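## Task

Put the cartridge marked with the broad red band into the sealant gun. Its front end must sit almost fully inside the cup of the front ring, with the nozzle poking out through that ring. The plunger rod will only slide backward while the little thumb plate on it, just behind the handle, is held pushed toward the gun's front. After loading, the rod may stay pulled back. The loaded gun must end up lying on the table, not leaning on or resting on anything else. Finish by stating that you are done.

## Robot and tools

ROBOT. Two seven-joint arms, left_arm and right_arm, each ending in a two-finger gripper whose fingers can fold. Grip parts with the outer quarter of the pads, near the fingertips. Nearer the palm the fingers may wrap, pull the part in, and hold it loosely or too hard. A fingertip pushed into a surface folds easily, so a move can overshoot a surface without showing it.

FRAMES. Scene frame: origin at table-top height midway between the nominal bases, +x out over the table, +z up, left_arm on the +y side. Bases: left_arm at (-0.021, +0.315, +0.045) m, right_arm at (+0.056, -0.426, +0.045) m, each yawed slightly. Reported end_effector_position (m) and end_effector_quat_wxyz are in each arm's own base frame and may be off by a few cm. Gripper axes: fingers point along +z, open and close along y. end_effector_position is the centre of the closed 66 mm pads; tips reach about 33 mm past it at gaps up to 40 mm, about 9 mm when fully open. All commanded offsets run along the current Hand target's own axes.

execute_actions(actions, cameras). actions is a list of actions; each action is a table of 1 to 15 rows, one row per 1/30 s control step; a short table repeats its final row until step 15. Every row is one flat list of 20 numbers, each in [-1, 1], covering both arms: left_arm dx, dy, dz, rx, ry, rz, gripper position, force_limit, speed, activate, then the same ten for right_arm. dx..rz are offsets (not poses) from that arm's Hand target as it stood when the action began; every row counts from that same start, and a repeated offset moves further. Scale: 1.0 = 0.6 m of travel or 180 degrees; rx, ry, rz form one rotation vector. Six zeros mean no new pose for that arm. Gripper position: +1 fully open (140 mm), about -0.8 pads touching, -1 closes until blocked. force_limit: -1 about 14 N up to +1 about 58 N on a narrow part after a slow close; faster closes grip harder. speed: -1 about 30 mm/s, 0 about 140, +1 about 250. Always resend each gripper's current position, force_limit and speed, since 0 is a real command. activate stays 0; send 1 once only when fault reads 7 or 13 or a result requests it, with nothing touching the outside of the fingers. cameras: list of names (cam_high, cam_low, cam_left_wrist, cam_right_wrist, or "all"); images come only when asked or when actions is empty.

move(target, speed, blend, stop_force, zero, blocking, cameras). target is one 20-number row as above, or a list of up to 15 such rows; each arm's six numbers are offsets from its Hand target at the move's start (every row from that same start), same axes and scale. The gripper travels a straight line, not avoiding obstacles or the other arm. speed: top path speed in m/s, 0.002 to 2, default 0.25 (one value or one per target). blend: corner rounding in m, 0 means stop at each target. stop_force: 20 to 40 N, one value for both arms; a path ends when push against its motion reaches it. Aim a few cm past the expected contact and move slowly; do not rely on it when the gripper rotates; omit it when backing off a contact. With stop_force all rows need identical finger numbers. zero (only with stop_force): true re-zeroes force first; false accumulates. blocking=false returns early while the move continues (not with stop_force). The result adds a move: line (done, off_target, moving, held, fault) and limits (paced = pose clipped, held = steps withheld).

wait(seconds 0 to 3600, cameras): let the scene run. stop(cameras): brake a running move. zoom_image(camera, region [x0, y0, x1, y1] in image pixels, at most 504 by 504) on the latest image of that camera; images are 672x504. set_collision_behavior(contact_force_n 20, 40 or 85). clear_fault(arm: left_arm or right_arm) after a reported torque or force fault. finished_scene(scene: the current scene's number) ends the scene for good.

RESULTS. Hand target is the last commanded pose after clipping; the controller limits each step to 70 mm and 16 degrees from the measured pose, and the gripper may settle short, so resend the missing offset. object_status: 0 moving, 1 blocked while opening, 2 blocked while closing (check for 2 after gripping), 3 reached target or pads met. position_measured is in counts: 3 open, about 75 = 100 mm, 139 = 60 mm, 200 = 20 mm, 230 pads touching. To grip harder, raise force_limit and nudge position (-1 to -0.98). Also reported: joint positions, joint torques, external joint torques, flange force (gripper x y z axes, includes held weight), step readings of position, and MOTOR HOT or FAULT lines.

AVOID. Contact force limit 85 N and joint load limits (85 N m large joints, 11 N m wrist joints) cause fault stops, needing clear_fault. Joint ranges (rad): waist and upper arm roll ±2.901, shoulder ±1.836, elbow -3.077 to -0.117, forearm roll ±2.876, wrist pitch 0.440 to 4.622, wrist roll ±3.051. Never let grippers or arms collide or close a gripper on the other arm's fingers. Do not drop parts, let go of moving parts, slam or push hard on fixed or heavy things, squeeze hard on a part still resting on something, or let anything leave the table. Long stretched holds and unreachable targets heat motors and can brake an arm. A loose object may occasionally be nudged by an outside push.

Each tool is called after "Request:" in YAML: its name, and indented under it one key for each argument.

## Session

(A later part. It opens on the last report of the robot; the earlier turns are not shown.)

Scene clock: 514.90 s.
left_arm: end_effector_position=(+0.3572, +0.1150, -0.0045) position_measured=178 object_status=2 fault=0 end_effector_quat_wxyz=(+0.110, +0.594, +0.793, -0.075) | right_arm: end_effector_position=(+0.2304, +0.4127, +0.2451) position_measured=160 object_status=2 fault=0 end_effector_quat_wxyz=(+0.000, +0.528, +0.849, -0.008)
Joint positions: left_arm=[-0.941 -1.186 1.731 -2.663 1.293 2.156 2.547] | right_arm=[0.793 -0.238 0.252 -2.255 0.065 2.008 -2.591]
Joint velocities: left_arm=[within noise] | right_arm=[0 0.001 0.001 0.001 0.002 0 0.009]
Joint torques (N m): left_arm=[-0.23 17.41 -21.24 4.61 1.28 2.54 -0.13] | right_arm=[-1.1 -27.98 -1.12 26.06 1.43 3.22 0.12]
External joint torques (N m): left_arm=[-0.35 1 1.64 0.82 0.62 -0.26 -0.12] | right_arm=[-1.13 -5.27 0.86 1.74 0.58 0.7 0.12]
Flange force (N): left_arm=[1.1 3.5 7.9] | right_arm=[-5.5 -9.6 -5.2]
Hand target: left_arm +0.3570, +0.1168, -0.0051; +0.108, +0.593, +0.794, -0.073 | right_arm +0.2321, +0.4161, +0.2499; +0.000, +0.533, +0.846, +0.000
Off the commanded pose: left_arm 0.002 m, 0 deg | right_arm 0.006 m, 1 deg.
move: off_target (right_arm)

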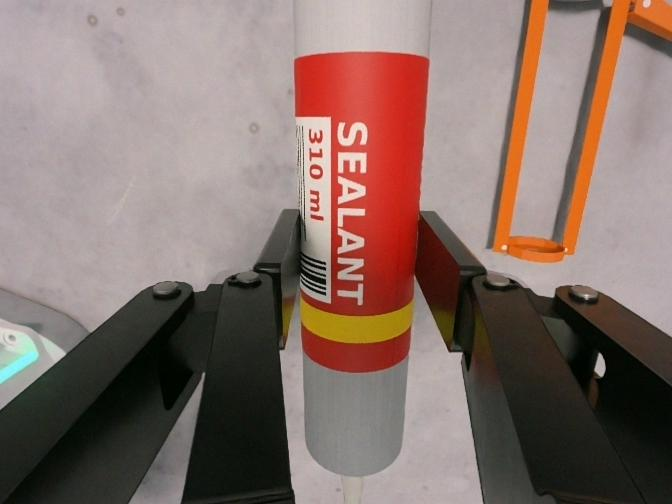

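Request:
move:
  target:
    - [0,0,0,0,0,0,-1,0,-1,0, 0.1678,0.3132,0.1383,-0.0007,0.0833,0.0053,-1,0,-1,0]
  speed: 0.25
  cameras: ["all"]

Request:
zoom_image:
  camera: "cam_high"
  region: [300, 120, 500, 290]

Request:
zoom_image:
  camera: "cam_low"
  region: [120, 150, 420, 280]

Scene clock: 561.77 s.
left_arm: end_effector_position=(+0.3572, +0.1150, -0.0045) position_measured=178 object_status=2 fault=0 end_effector_quat_wxyz=(+0.110, +0.594, +0.793, -0.075) | right_arm: end_effector_position=(+0.3545, +0.5833, +0.1593) position_measured=160 object_status=2 fault=0 end_effector_quat_wxyz=(-0.110, +0.539, +0.833, +0.060)
Joint positions: left_arm=[-0.941 -1.186 1.731 -2.663 1.293 2.156 2.547] | right_arm=[0.736 0.377 0.231 -1.771 0.182 2.243 -2.723]
Joint velocities: left_arm=[within noise] | right_arm=[-0.001 0 0.001 0.001 0 0 -0.005]
Joint torques (N m): left_arm=[-0.23 17.36 -21.24 4.59 1.26 2.55 -0.13] | right_arm=[-1.15 -48.51 4.13 26.55 1.48 3.58 -0.41]
External joint torques (N m): left_arm=[-0.25 1 1.63 0.82 0.61 -0.26 -0.12] | right_arm=[-1.03 -5.6 1.03 2.55 0.62 0.89 -0.42]
Flange force (N): left_arm=[1.2 3.2 7.6] | right_arm=[-3.7 -6.5 -8.0]
Hand target: left_arm +0.3570, +0.1168, -0.0051; +0.108, +0.593, +0.794, -0.073 | right_arm +0.3579, +0.5882, +0.1669; -0.110, +0.535, +0.835, +0.070
Off the commanded pose: left_arm 0.002 m, 0 deg | right_arm 0.010 m, 1 deg.
move: off_target (right_arm)

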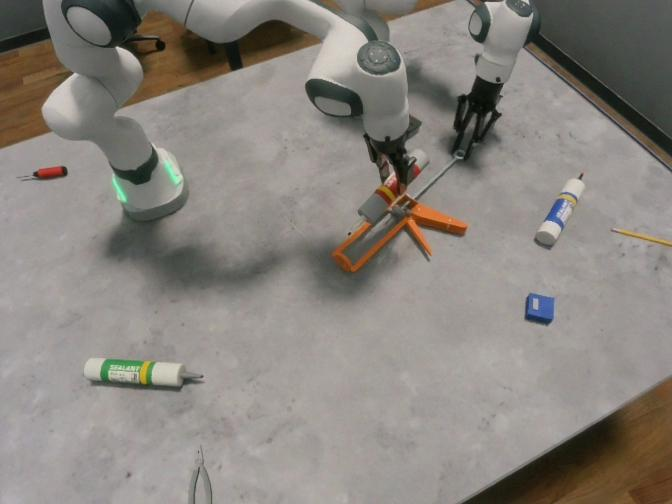

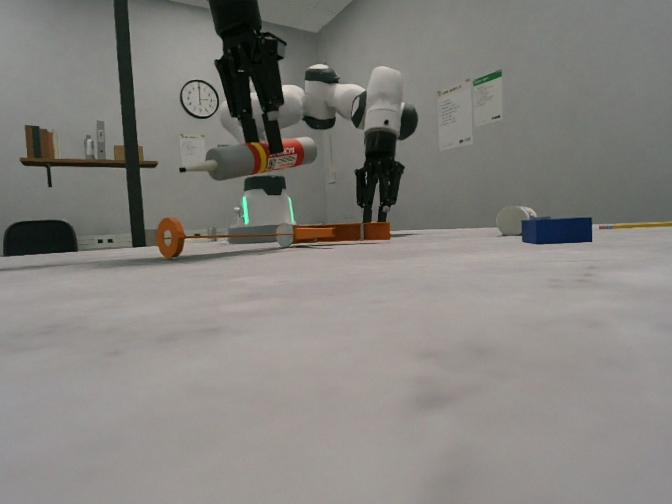

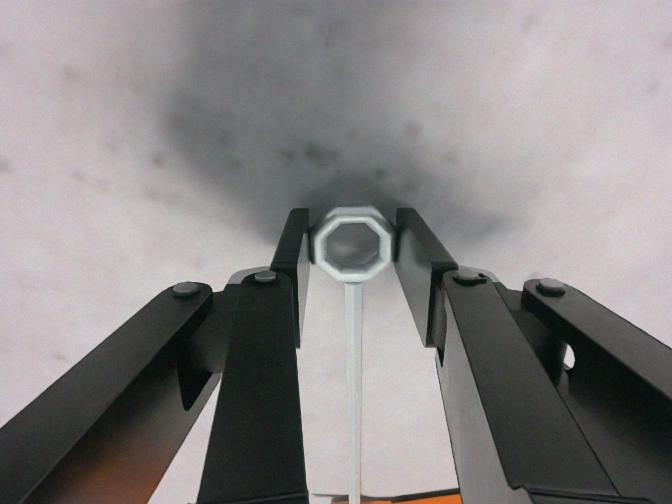

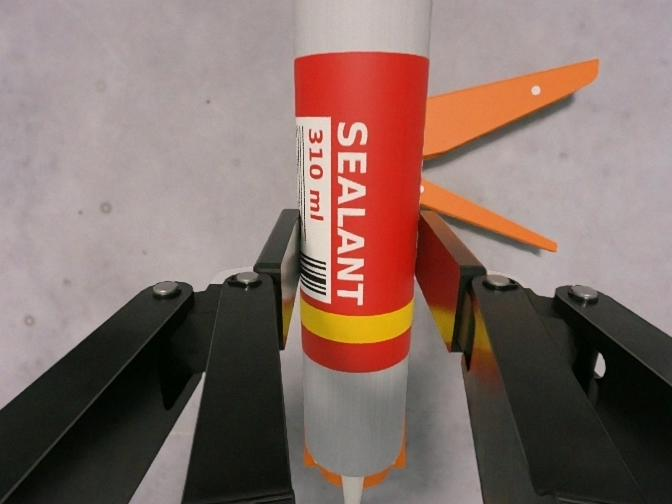

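Scaled by 2.520 from the camera's image (finer frame: 960x720).

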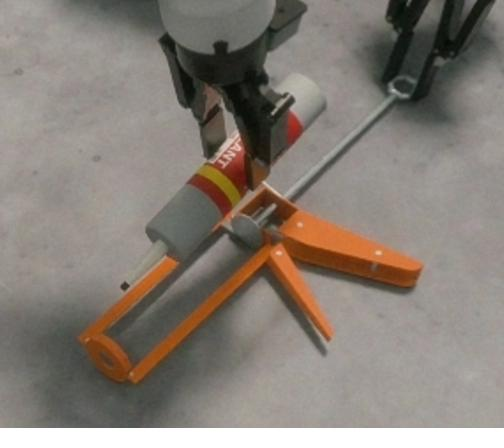

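Scaled by 1.680 from the camera's image (finer frame: 960x720).

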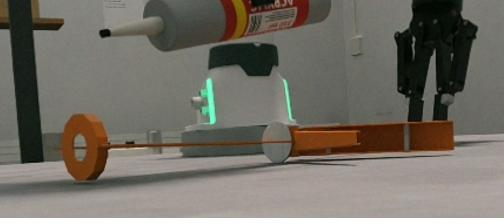

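Request:
move:
  target:
    - [0,0,0,0,0,0,-1,0,-1,0, -0.0302,0,0.1127,0,0,0,-1,0,-1,0]
  speed: 0.12
  cameras: ["cam_right_wrist","cam_high","cam_low"]

Request:
zoom_image:
  camera: "cam_high"
  region: [300, 120, 500, 290]

Request:
zoom_image:
  camera: "cam_low"
  region: [120, 150, 420, 280]

Request:
zoom_image:
  camera: "cam_right_wrist"
  region: [230, 350, 480, 504]

Scene clock: 567.93 s.
left_arm: end_effector_position=(+0.3572, +0.1150, -0.0045) position_measured=178 object_status=2 fault=0 end_effector_quat_wxyz=(+0.110, +0.594, +0.793, -0.075) | right_arm: end_effector_position=(+0.3538, +0.5829, +0.0886) position_measured=160 object_status=2 fault=0 end_effector_quat_wxyz=(-0.112, +0.540, +0.832, +0.060)
Joint positions: left_arm=[-0.941 -1.186 1.731 -2.663 1.293 2.156 2.547] | right_arm=[0.736 0.471 0.235 -1.824 0.182 2.385 -2.747]
Joint velocities: left_arm=[within noise] | right_arm=[0.001 -0.001 0.001 0 -0.002 0.003 -0.003]
Joint torques (N m): left_arm=[-0.25 17.4 -21.21 4.58 1.26 2.54 -0.14] | right_arm=[-0.88 -50.61 5.17 24.89 0.48 3.51 -0.39]
External joint torques (N m): left_arm=[-0.26 0.99 1.69 0.86 0.61 -0.26 -0.14] | right_arm=[-0.97 -6.39 1.14 2.19 -0.17 0.86 -0.39]
Flange force (N): left_arm=[1.2 3.4 7.9] | right_arm=[-4.1 -8.5 -10.3]
Hand target: left_arm +0.3570, +0.1168, -0.0051; +0.108, +0.593, +0.794, -0.073 | right_arm +0.3579, +0.5882, +0.0969; -0.110, +0.535, +0.835, +0.070
Off the commanded pose: left_arm 0.002 m, 0 deg | right_arm 0.011 m, 1 deg.
move: off_target (right_arm)
Images, in order (width x height): cam_high 672x504, cam_low 672x504, cam_right_wrist 672x504.

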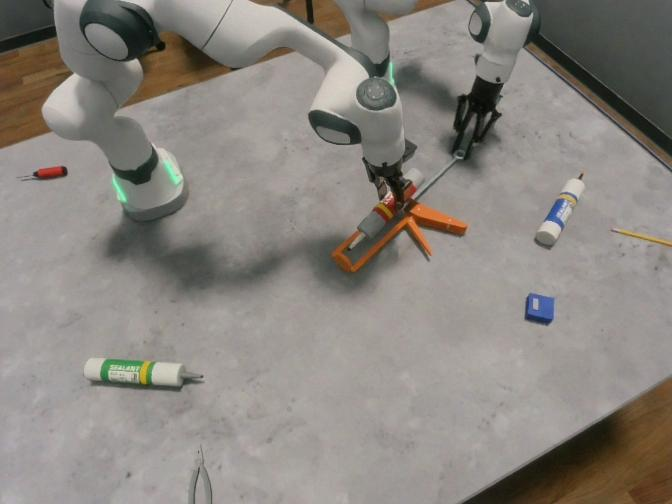

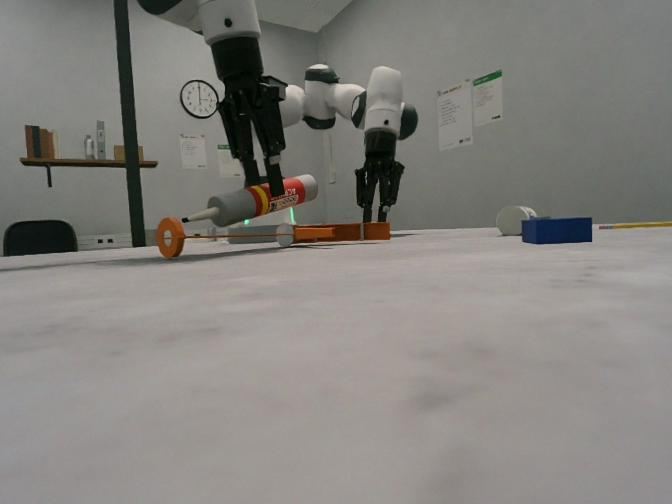

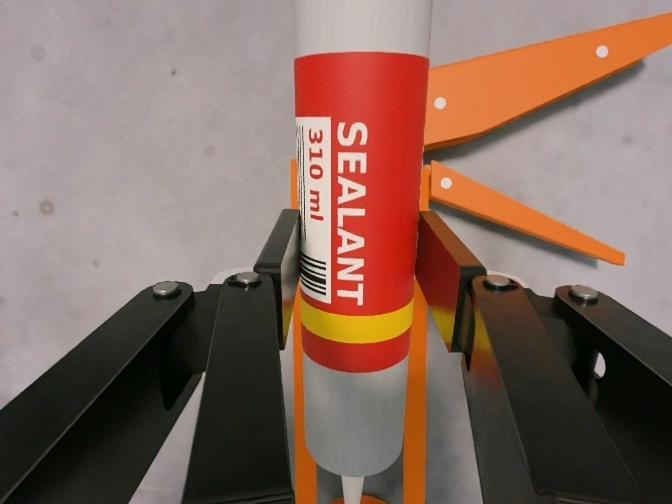

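Scaled by 2.520 from the camera's image (finer frame: 960x720).

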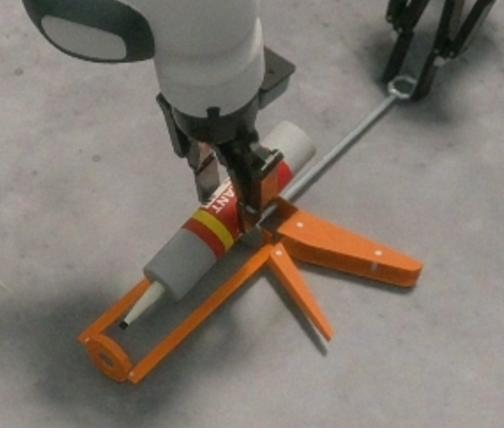

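Scaled by 1.680 from the camera's image (finer frame: 960x720).

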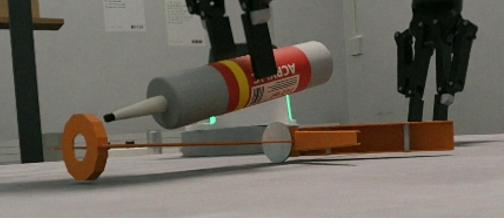

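Scaled by 2.016 from the camera's image (finer frame: 960x720).

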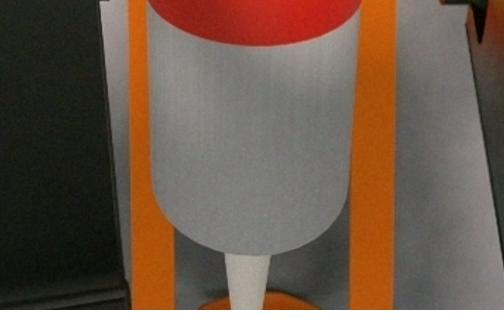

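Request:
move:
  target:
    - [0,0,0,0,0,0,-1,0,-1,0, -0.0035,0.006,0.0148,0,0,0,-1,0,-1,0]
  speed: 0.1
  cameras: ["cam_right_wrist","cam_high","cam_low"]

Request:
zoom_image:
  camera: "cam_high"
  region: [320, 200, 420, 285]

Request:
zoom_image:
  camera: "cam_low"
  region: [140, 180, 260, 270]

Scene clock: 581.07 s.
left_arm: end_effector_position=(+0.3572, +0.1150, -0.0045) position_measured=178 object_status=2 fault=0 end_effector_quat_wxyz=(+0.110, +0.594, +0.793, -0.075) | right_arm: end_effector_position=(+0.3559, +0.5849, +0.0798) position_measured=160 object_status=2 fault=0 end_effector_quat_wxyz=(-0.112, +0.539, +0.833, +0.060)
Joint positions: left_arm=[-0.941 -1.186 1.731 -2.663 1.293 2.156 2.547] | right_arm=[0.736 0.493 0.235 -1.815 0.178 2.396 -2.751]
Joint velocities: left_arm=[within noise] | right_arm=[0.002 0 0 0.003 -0.001 0.006 -0.002]
Joint torques (N m): left_arm=[-0.25 17.43 -21.22 4.59 1.26 2.54 -0.08] | right_arm=[-1.11 -50.89 5.06 24.88 0.47 3.49 -0.43]
External joint torques (N m): left_arm=[-0.26 1.06 1.68 0.87 0.6 -0.27 -0.07] | right_arm=[-0.89 -6.07 1.09 2.25 -0.17 0.84 -0.43]
Flange force (N): left_arm=[1.4 3.4 7.7] | right_arm=[-3.5 -7.3 -9.8]
Hand target: left_arm +0.3570, +0.1168, -0.0051; +0.108, +0.593, +0.794, -0.073 | right_arm +0.3611, +0.5899, +0.0878; -0.110, +0.535, +0.835, +0.070
Off the commanded pose: left_arm 0.002 m, 0 deg | right_arm 0.011 m, 1 deg.
move: off_target (right_arm)
Images, in order (width x height): cam_high 672x504, cam_low 672x504, cam_right_wrist 672x504.

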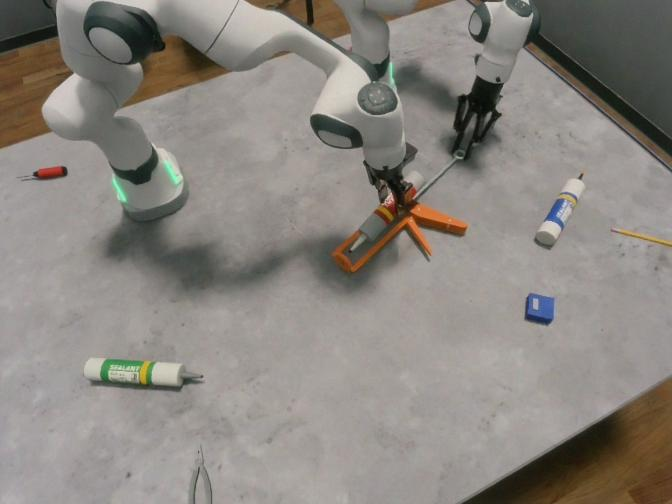

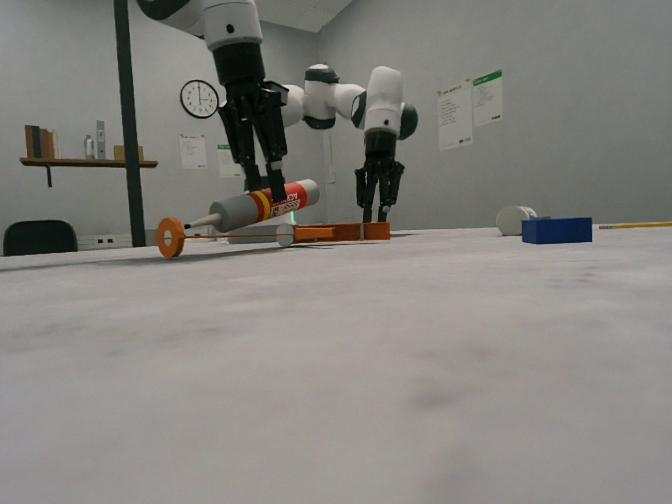

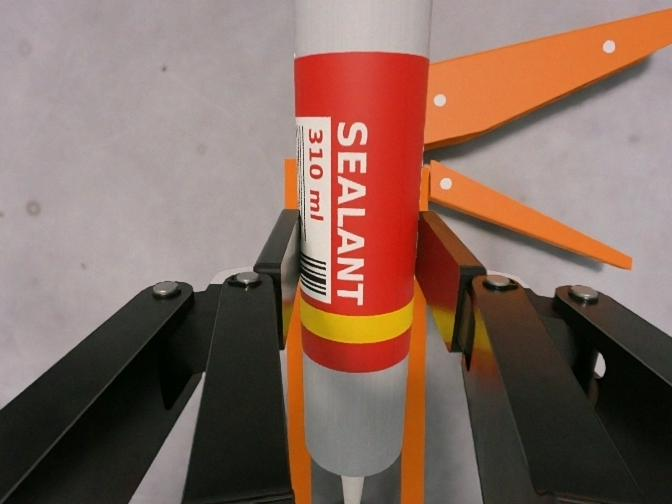

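Scaled by 5.040 from the camera's image (finer frame: 960x720).

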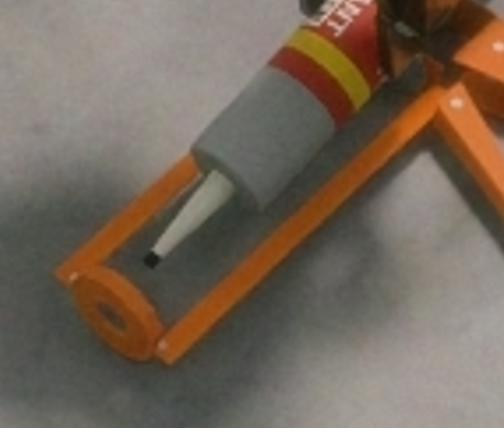

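Scaled by 4.200 from the camera's image (finer frame: 960x720).

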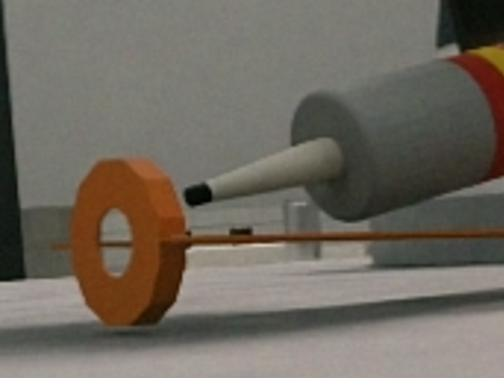

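Request:
move:
  target:
    - [0,0,0,0,0,0,-1,0,-1,0, -0.0043,0.002,0.0161,0,0,0,-1,0,-1,0]
  speed: 0.1
  cameras: ["cam_right_wrist","cam_high","cam_low"]

Request:
zoom_image:
  camera: "cam_right_wrist"
  region: [260, 380, 460, 504]

Request:
zoom_image:
  camera: "cam_high"
  region: [320, 200, 420, 285]

Request:
zoom_image:
  camera: "cam_low"
  region: [140, 180, 260, 270]

Scene clock: 589.43 s.
left_arm: end_effector_position=(+0.3572, +0.1150, -0.0045) position_measured=178 object_status=2 fault=0 end_effector_quat_wxyz=(+0.110, +0.594, +0.793, -0.075) | right_arm: end_effector_position=(+0.3572, +0.5858, +0.0702) position_measured=160 object_status=2 fault=0 end_effector_quat_wxyz=(-0.112, +0.539, +0.833, +0.060)
Joint positions: left_arm=[-0.941 -1.186 1.731 -2.663 1.293 2.156 2.547] | right_arm=[0.736 0.512 0.235 -1.813 0.176 2.414 -2.754]
Joint velocities: left_arm=[within noise] | right_arm=[0.001 0.001 0.001 -0.001 -0.001 0.004 0]
Joint torques (N m): left_arm=[-0.26 17.42 -21.17 4.66 1.26 2.54 -0.13] | right_arm=[-1.15 -51.32 5.04 24.51 0.41 3.53 -0.4]
External joint torques (N m): left_arm=[-0.22 1.01 1.73 1.03 0.61 -0.26 -0.13] | right_arm=[-1.18 -6.19 0.73 2.06 -0.2 0.88 -0.4]
Flange force (N): left_arm=[1.5 3.8 8.0] | right_arm=[-4.3 -8.1 -10.2]
Hand target: left_arm +0.3570, +0.1168, -0.0051; +0.108, +0.593, +0.794, -0.073 | right_arm +0.3622, +0.5904, +0.0778; -0.110, +0.535, +0.835, +0.070
Off the commanded pose: left_arm 0.002 m, 0 deg | right_arm 0.010 m, 1 deg.
move: off_target (right_arm)
Images, in order (width x height): cam_high 672x504, cam_low 672x504, cam_right_wrist 672x504.

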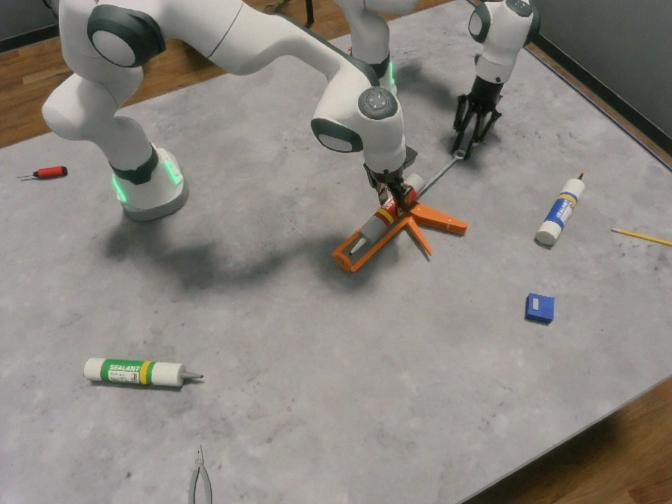

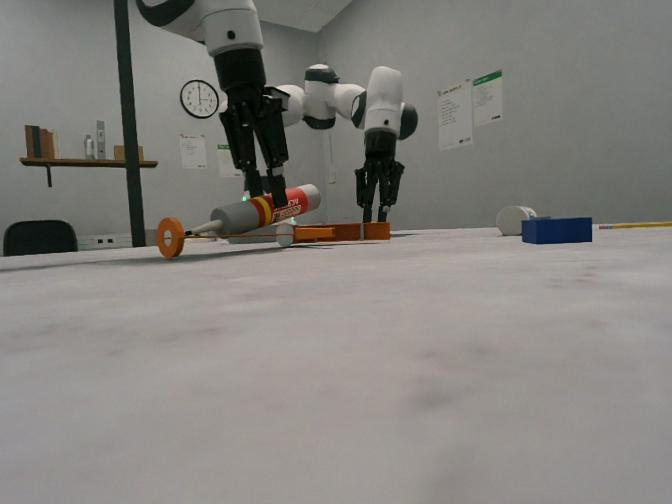

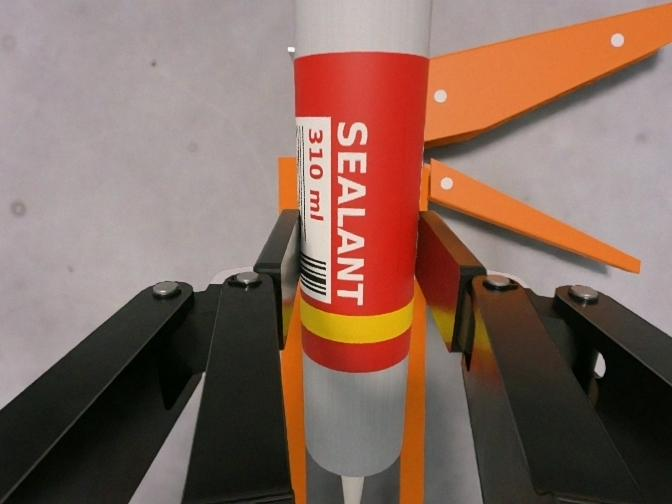

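Scaled by 2.520 from the camera's image (finer frame: 960x720).

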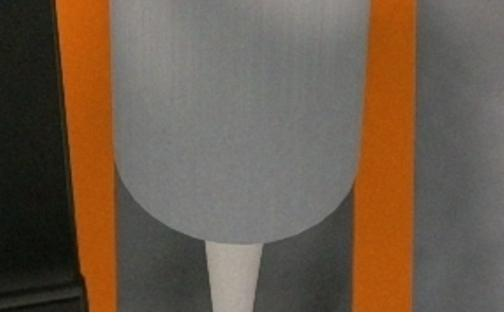

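Scaled by 5.040 from the camera's image (finer frame: 960x720).

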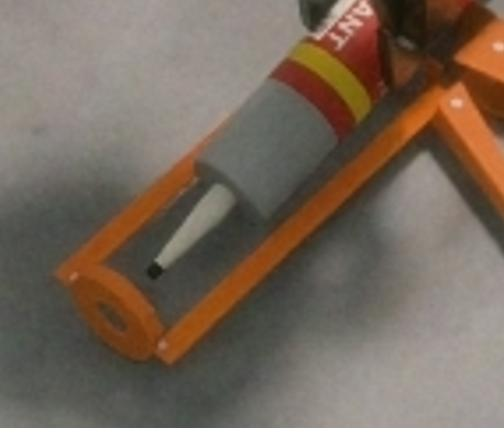

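Scaled by 4.200 from the camera's image (finer frame: 960x720).

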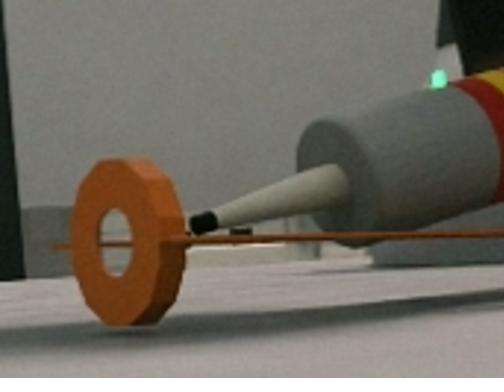

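Request:
move:
  target:
    - [0,0,0,0,0,0,-1,0,-1,0, -0.0583,0,0,0,0,0,-1,0,-1,0]
  speed: 0.06
  cameras: ["cam_right_wrist","cam_high","cam_low"]

Request:
zoom_image:
  camera: "cam_right_wrist"
  region: [260, 380, 460, 504]

Request:
zoom_image:
  camera: "cam_high"
  region: [320, 200, 420, 285]

Request:
zoom_image:
  camera: "cam_low"
  region: [140, 180, 260, 270]

Scene clock: 597.70 s.
left_arm: end_effector_position=(+0.3572, +0.1150, -0.0045) position_measured=178 object_status=2 fault=0 end_effector_quat_wxyz=(+0.110, +0.594, +0.793, -0.075) | right_arm: end_effector_position=(+0.3722, +0.5554, +0.0613) position_measured=160 object_status=2 fault=0 end_effector_quat_wxyz=(-0.112, +0.540, +0.832, +0.061)
Joint positions: left_arm=[-0.941 -1.186 1.731 -2.663 1.293 2.156 2.547] | right_arm=[0.668 0.488 0.255 -1.879 0.183 2.444 -2.809]
Joint velocities: left_arm=[within noise] | right_arm=[-0.003 0 0 -0.001 0 0 -0.006]
Joint torques (N m): left_arm=[-0.24 17.39 -21.22 4.62 1.28 2.55 -0.13] | right_arm=[-1.09 -50.46 5.64 23.56 0.63 3.48 -0.39]
External joint torques (N m): left_arm=[-0.22 1.02 1.64 0.95 0.63 -0.25 -0.12] | right_arm=[-1.23 -6.7 1.14 1.61 0.07 0.87 -0.39]
Flange force (N): left_arm=[1.4 3.5 7.7] | right_arm=[-5.2 -11.5 -11.8]
Hand target: left_arm +0.3570, +0.1168, -0.0051; +0.108, +0.593, +0.794, -0.073 | right_arm +0.3763, +0.5597, +0.0687; -0.110, +0.535, +0.835, +0.070
Off the commanded pose: left_arm 0.002 m, 0 deg | right_arm 0.010 m, 1 deg.
move: off_target (right_arm)
Images, in order (width x height): cam_high 672x504, cam_low 672x504, cam_right_wrist 672x504.

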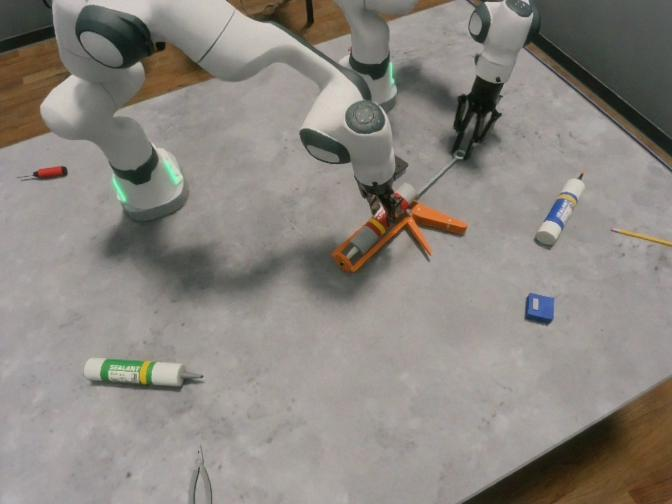

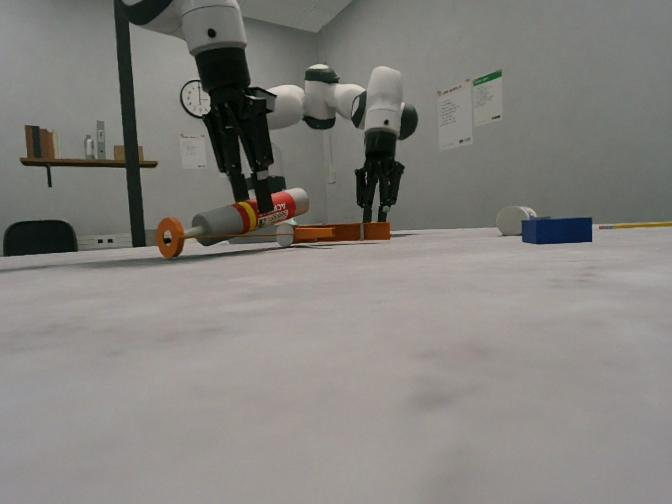

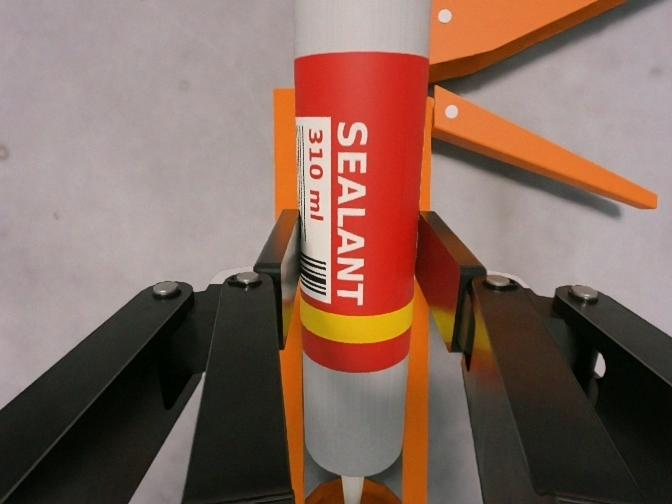

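Scaled by 2.520 from the camera's image (finer frame: 960x720).

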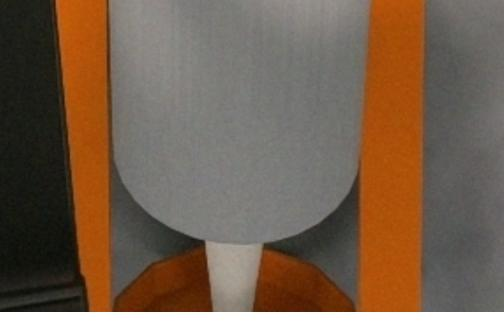

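Scaled by 5.040 from the camera's image (finer frame: 960x720).

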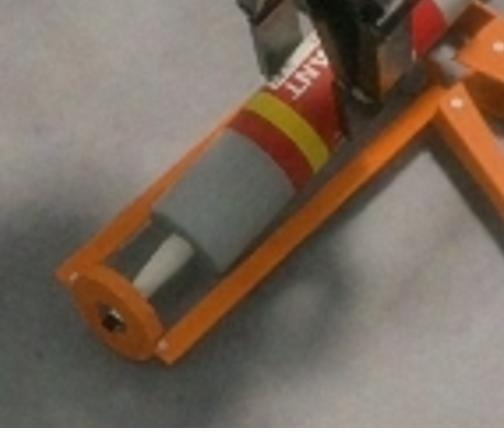

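Scaled by 4.200 from the camera's image (finer frame: 960x720).

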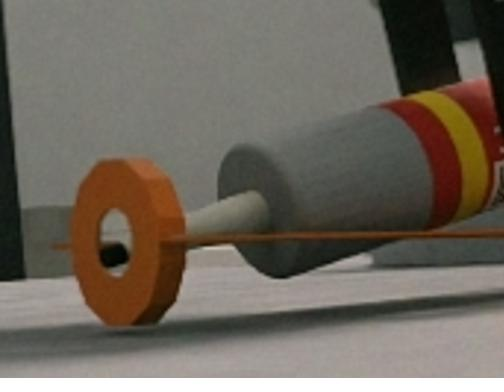

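Request:
move:
  target:
    - [0,0,0,0,0,0,-1,0,-1,0, -0.064,0,-0.0007,0,0,0,-1,0,-1,0]
  speed: 0.04
  stop_force: 20
  cameras: ["cam_right_wrist","cam_high","cam_low"]

Request:
zoom_image:
  camera: "cam_high"
  region: [320, 180, 440, 285]

Request:
zoom_image:
  camera: "cam_low"
  region: [140, 160, 340, 270]

Scene clock: 625.03 s.
left_arm: end_effector_position=(+0.3572, +0.1150, -0.0045) position_measured=178 object_status=2 fault=0 end_effector_quat_wxyz=(+0.110, +0.594, +0.793, -0.075) | right_arm: end_effector_position=(+0.3877, +0.5221, +0.0525) position_measured=160 object_status=2 fault=0 end_effector_quat_wxyz=(-0.112, +0.539, +0.832, +0.062)
Joint positions: left_arm=[-0.941 -1.186 1.731 -2.663 1.293 2.156 2.547] | right_arm=[0.588 0.465 0.281 -1.944 0.19 2.472 -2.873]
Joint torques (N m): left_arm=[-0.22 17.38 -21.22 4.58 1.26 2.54 -0.11] | right_arm=[-1.17 -48.75 5.81 22.91 0.51 3.4 -0.47]
External joint torques (N m): left_arm=[-0.22 0.95 1.69 0.89 0.61 -0.25 -0.11] | right_arm=[-1.19 -6.21 1.23 1.37 0 0.83 -0.48]
Flange force (N): left_arm=[1.4 3.4 7.8] | right_arm=[-4.5 -11.4 -11.4]
Hand target: left_arm +0.3570, +0.1168, -0.0051; +0.108, +0.593, +0.794, -0.073 | right_arm +0.3918, +0.5259, +0.0592; -0.110, +0.535, +0.835, +0.070
Off the commanded pose: left_arm 0.002 m, 0 deg | right_arm 0.009 m, 1 deg.
move: off_target (right_arm)
Images, in order (width x height): cam_high 672x504, cam_low 672x504, cam_right_wrist 672x504.

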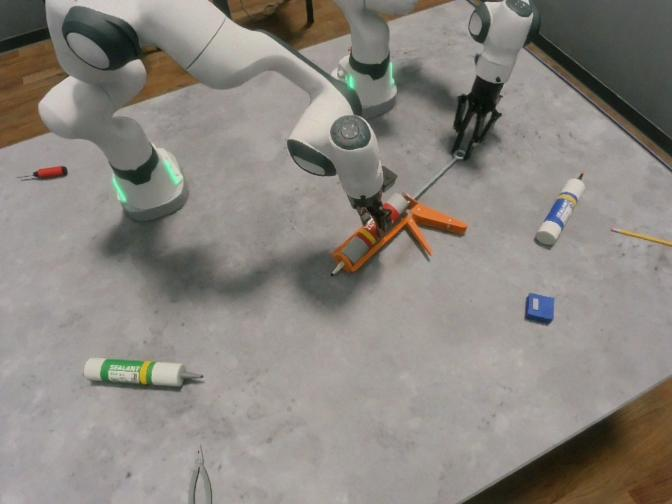

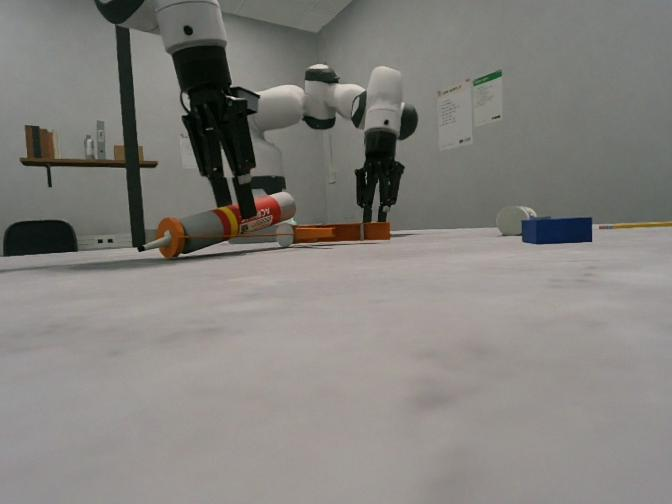

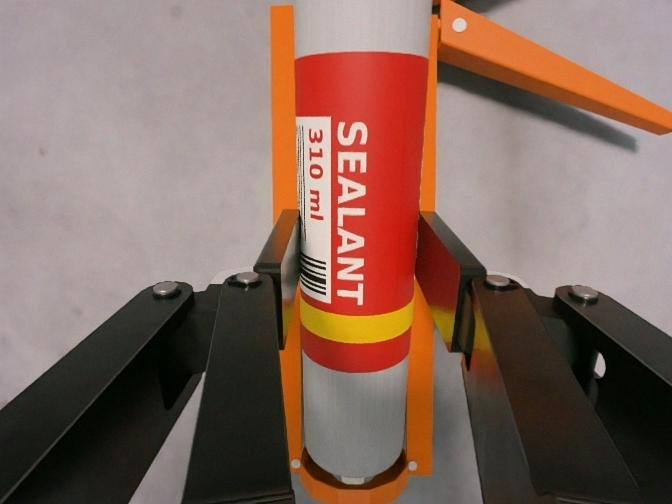

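Scaled by 4.200 from the camera's image (finer frame: 960x720).

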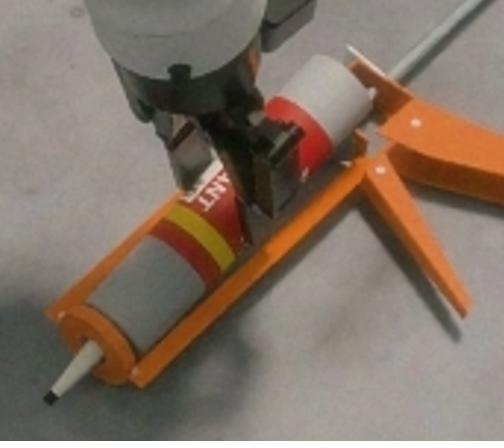

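Scaled by 2.520 from the camera's image (finer frame: 960x720).

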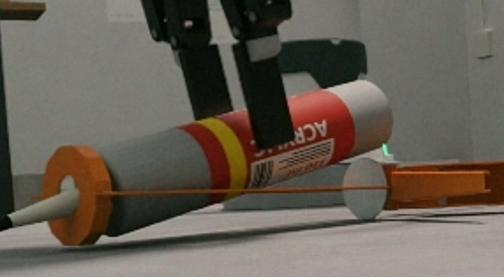

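Request:
move:
  target:
    - [0,0,0,0,0,0,-1,0,-1,0, -0.0072,0,0.0147,0,-0.02,0,-1,0,-1,0]
  speed: 0.03
  cameras: ["cam_right_wrist","cam_high","cam_low"]

Request:
zoom_image:
  camera: "cam_high"
  region: [320, 180, 440, 285]

Request:
zoom_image:
  camera: "cam_low"
  region: [140, 160, 340, 270]

Request:
zoom_image:
  camera: "cam_right_wrist"
  region: [260, 380, 460, 504]

Scene clock: 632.83 s.
left_arm: end_effector_position=(+0.3570, +0.1151, -0.0046) position_measured=178 object_status=2 fault=0 end_effector_quat_wxyz=(+0.110, +0.593, +0.794, -0.075) | right_arm: end_effector_position=(+0.3894, +0.5246, +0.0499) position_measured=160 object_status=2 fault=0 end_effector_quat_wxyz=(-0.086, +0.534, +0.839, +0.052)
Joint positions: left_arm=[-0.941 -1.186 1.731 -2.663 1.293 2.155 2.544] | right_arm=[0.659 0.474 0.226 -1.919 0.131 2.457 -2.821]
Joint velocities: left_arm=[within noise] | right_arm=[0 0.001 0 0 0 -0.001 0.006]
Joint torques (N m): left_arm=[-0.23 17 -21.09 4.62 1.32 2.63 0.05] | right_arm=[-1.03 -44.3 2.63 22.2 -0.33 3.41 -0.05]
External joint torques (N m): left_arm=[-0.29 0.62 1.74 0.92 0.66 -0.16 0.06] | right_arm=[-0.93 -1.01 -1.14 0.58 -0.89 0.78 -0.05]
Flange force (N): left_arm=[1.8 3.7 8.2] | right_arm=[-1.3 -0.3 -0.5]
Hand target: left_arm +0.3570, +0.1168, -0.0051; +0.108, +0.593, +0.794, -0.073 | right_arm +0.3926, +0.5242, +0.0496; -0.084, +0.537, +0.838, +0.054
Off the commanded pose: left_arm 0.002 m, 0 deg | right_arm 0.003 m, 0 deg.
move: done
Images, in order (width x height): cam_high 672x504, cam_low 672x504, cam_right_wrist 672x504.

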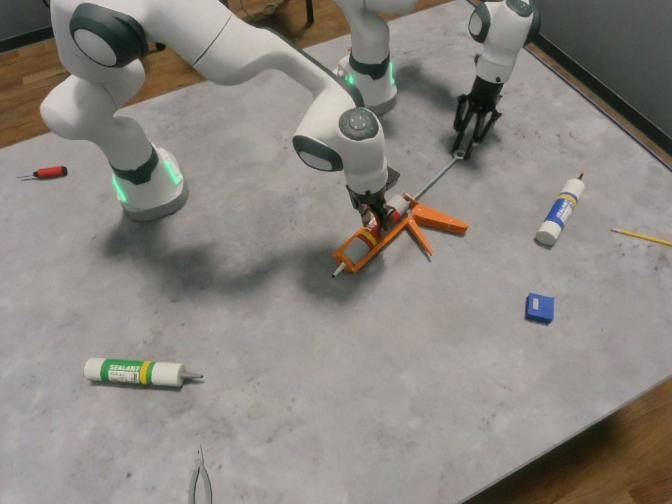

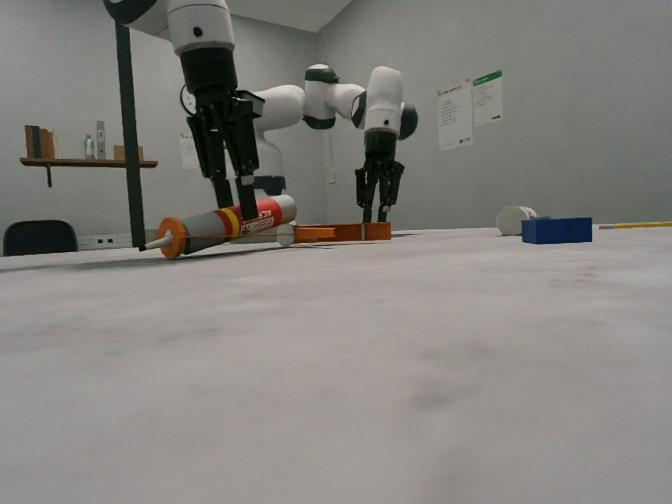

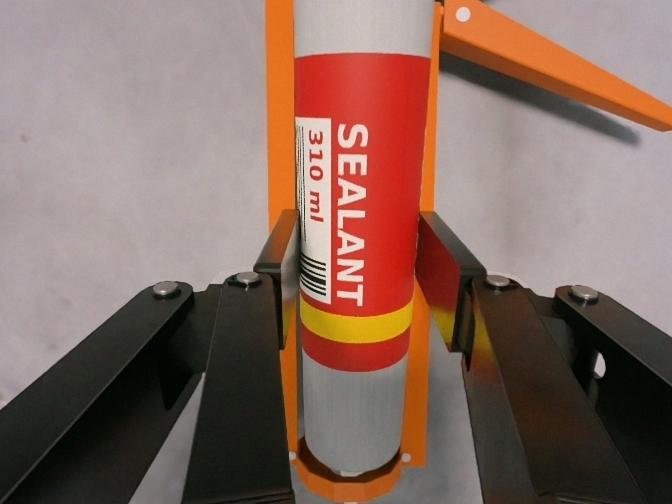

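Scaled by 4.200 from the camera's image (finer frame: 960x720).

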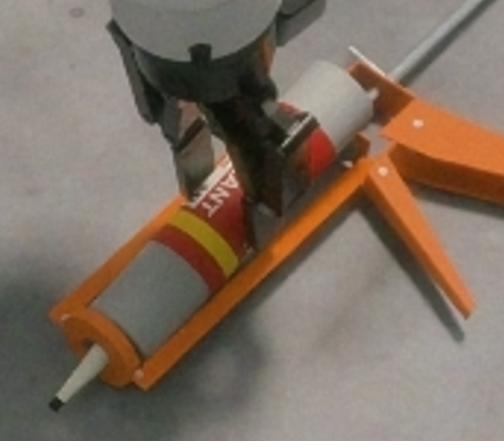

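Scaled by 2.520 from the camera's image (finer frame: 960x720).

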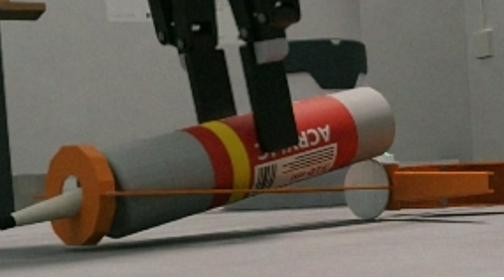

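Scaled by 2.520 from the camera's image (finer frame: 960x720).

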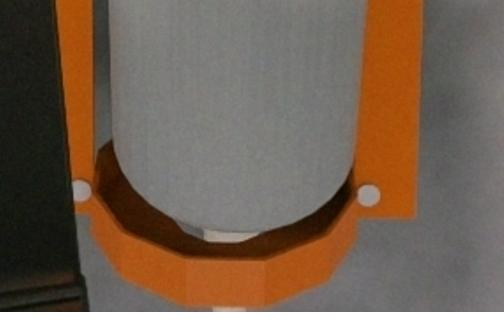

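Request:
move:
  target:
    - [0,0,0,0,0,0,-1,0,-1,0, 0.0068,-0.001,-0.0137,0,0.0128,0,-1,0,-1,0]
    - [0,0,0,0,0,0,-1,0,-1,0, -0.013,-0.001,-0.0102,0,0.0094,0,-1,0,-1,0]
  speed: 0.03
  cameras: ["cam_right_wrist","cam_high","cam_low"]

Request:
zoom_image:
  camera: "cam_high"
  region: [320, 180, 440, 285]

Request:
zoom_image:
  camera: "cam_low"
  region: [140, 160, 340, 270]

Request:
zoom_image:
  camera: "cam_right_wrist"
  region: [260, 380, 460, 504]

Scene clock: 658.13 s.
left_arm: end_effector_position=(+0.3572, +0.1154, -0.0046) position_measured=178 object_status=2 fault=0 end_effector_quat_wxyz=(+0.110, +0.593, +0.794, -0.074) | right_arm: end_effector_position=(+0.3914, +0.5138, +0.0484) position_measured=160 object_status=2 fault=0 end_effector_quat_wxyz=(-0.099, +0.540, +0.834, +0.054)
Joint positions: left_arm=[-0.941 -1.186 1.731 -2.662 1.294 2.156 2.544] | right_arm=[0.606 0.464 0.258 -1.948 0.159 2.468 -2.852]
Joint velocities: left_arm=[within noise] | right_arm=[-0.004 0.001 0 -0.003 -0.005 0.002 -0.006]
Joint torques (N m): left_arm=[-0.23 16.9 -21.05 4.42 1.06 2.48 0.07] | right_arm=[-1.28 -48.56 4.98 22.84 0.17 3.1 -0.38]
External joint torques (N m): left_arm=[-0.27 0.51 1.83 0.75 0.41 -0.31 0.07] | right_arm=[-1.3 -5.91 0.75 1.34 -0.35 0.5 -0.39]
Flange force (N): left_arm=[1.9 3.4 7.4] | right_arm=[-4.2 -9.6 -11.2]
Hand target: left_arm +0.3570, +0.1168, -0.0051; +0.108, +0.593, +0.794, -0.073 | right_arm +0.3958, +0.5159, +0.0540; -0.096, +0.536, +0.836, +0.061
Off the commanded pose: left_arm 0.001 m, 0 deg | right_arm 0.007 m, 1 deg.
move: off_target (right_arm)
Images, in order (width x height): cam_high 672x504, cam_low 672x504, cam_right_wrist 672x504.

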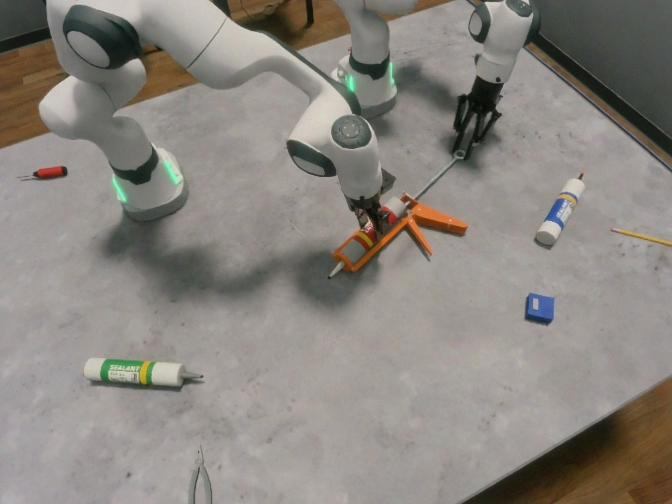

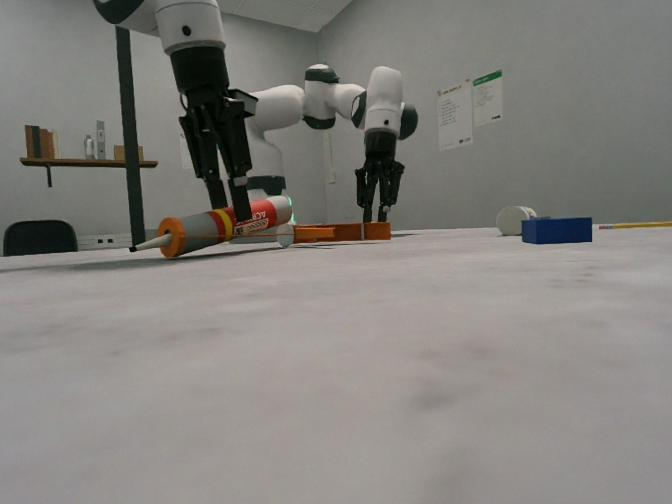

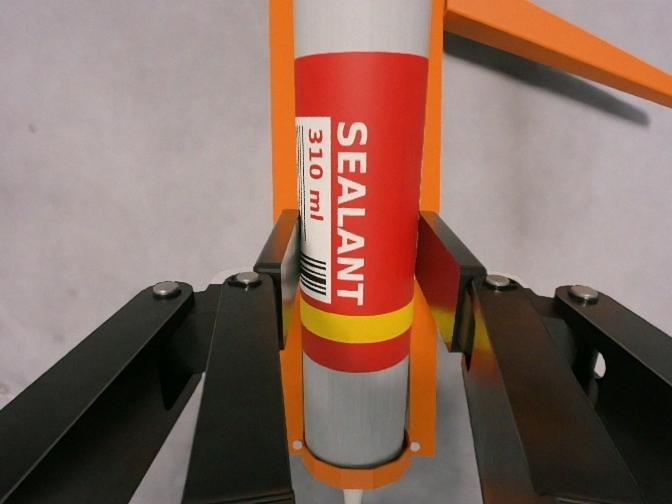

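Scaled by 4.200 from the camera's image (finer frame: 960x720).

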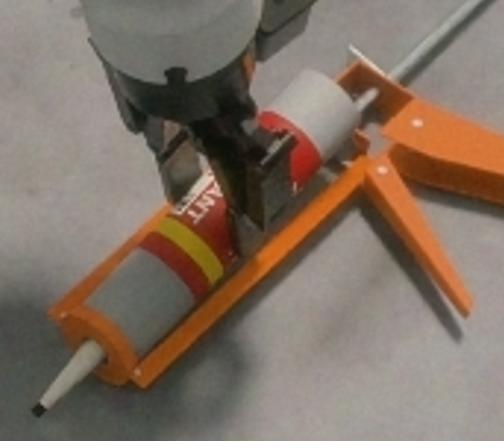

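Scaled by 2.520 from the camera's image (finer frame: 960x720).

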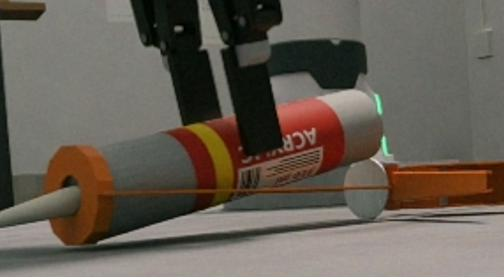

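Scaled by 2.520 from the camera's image (finer frame: 960x720).

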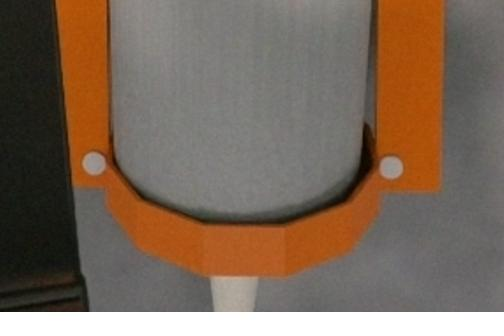

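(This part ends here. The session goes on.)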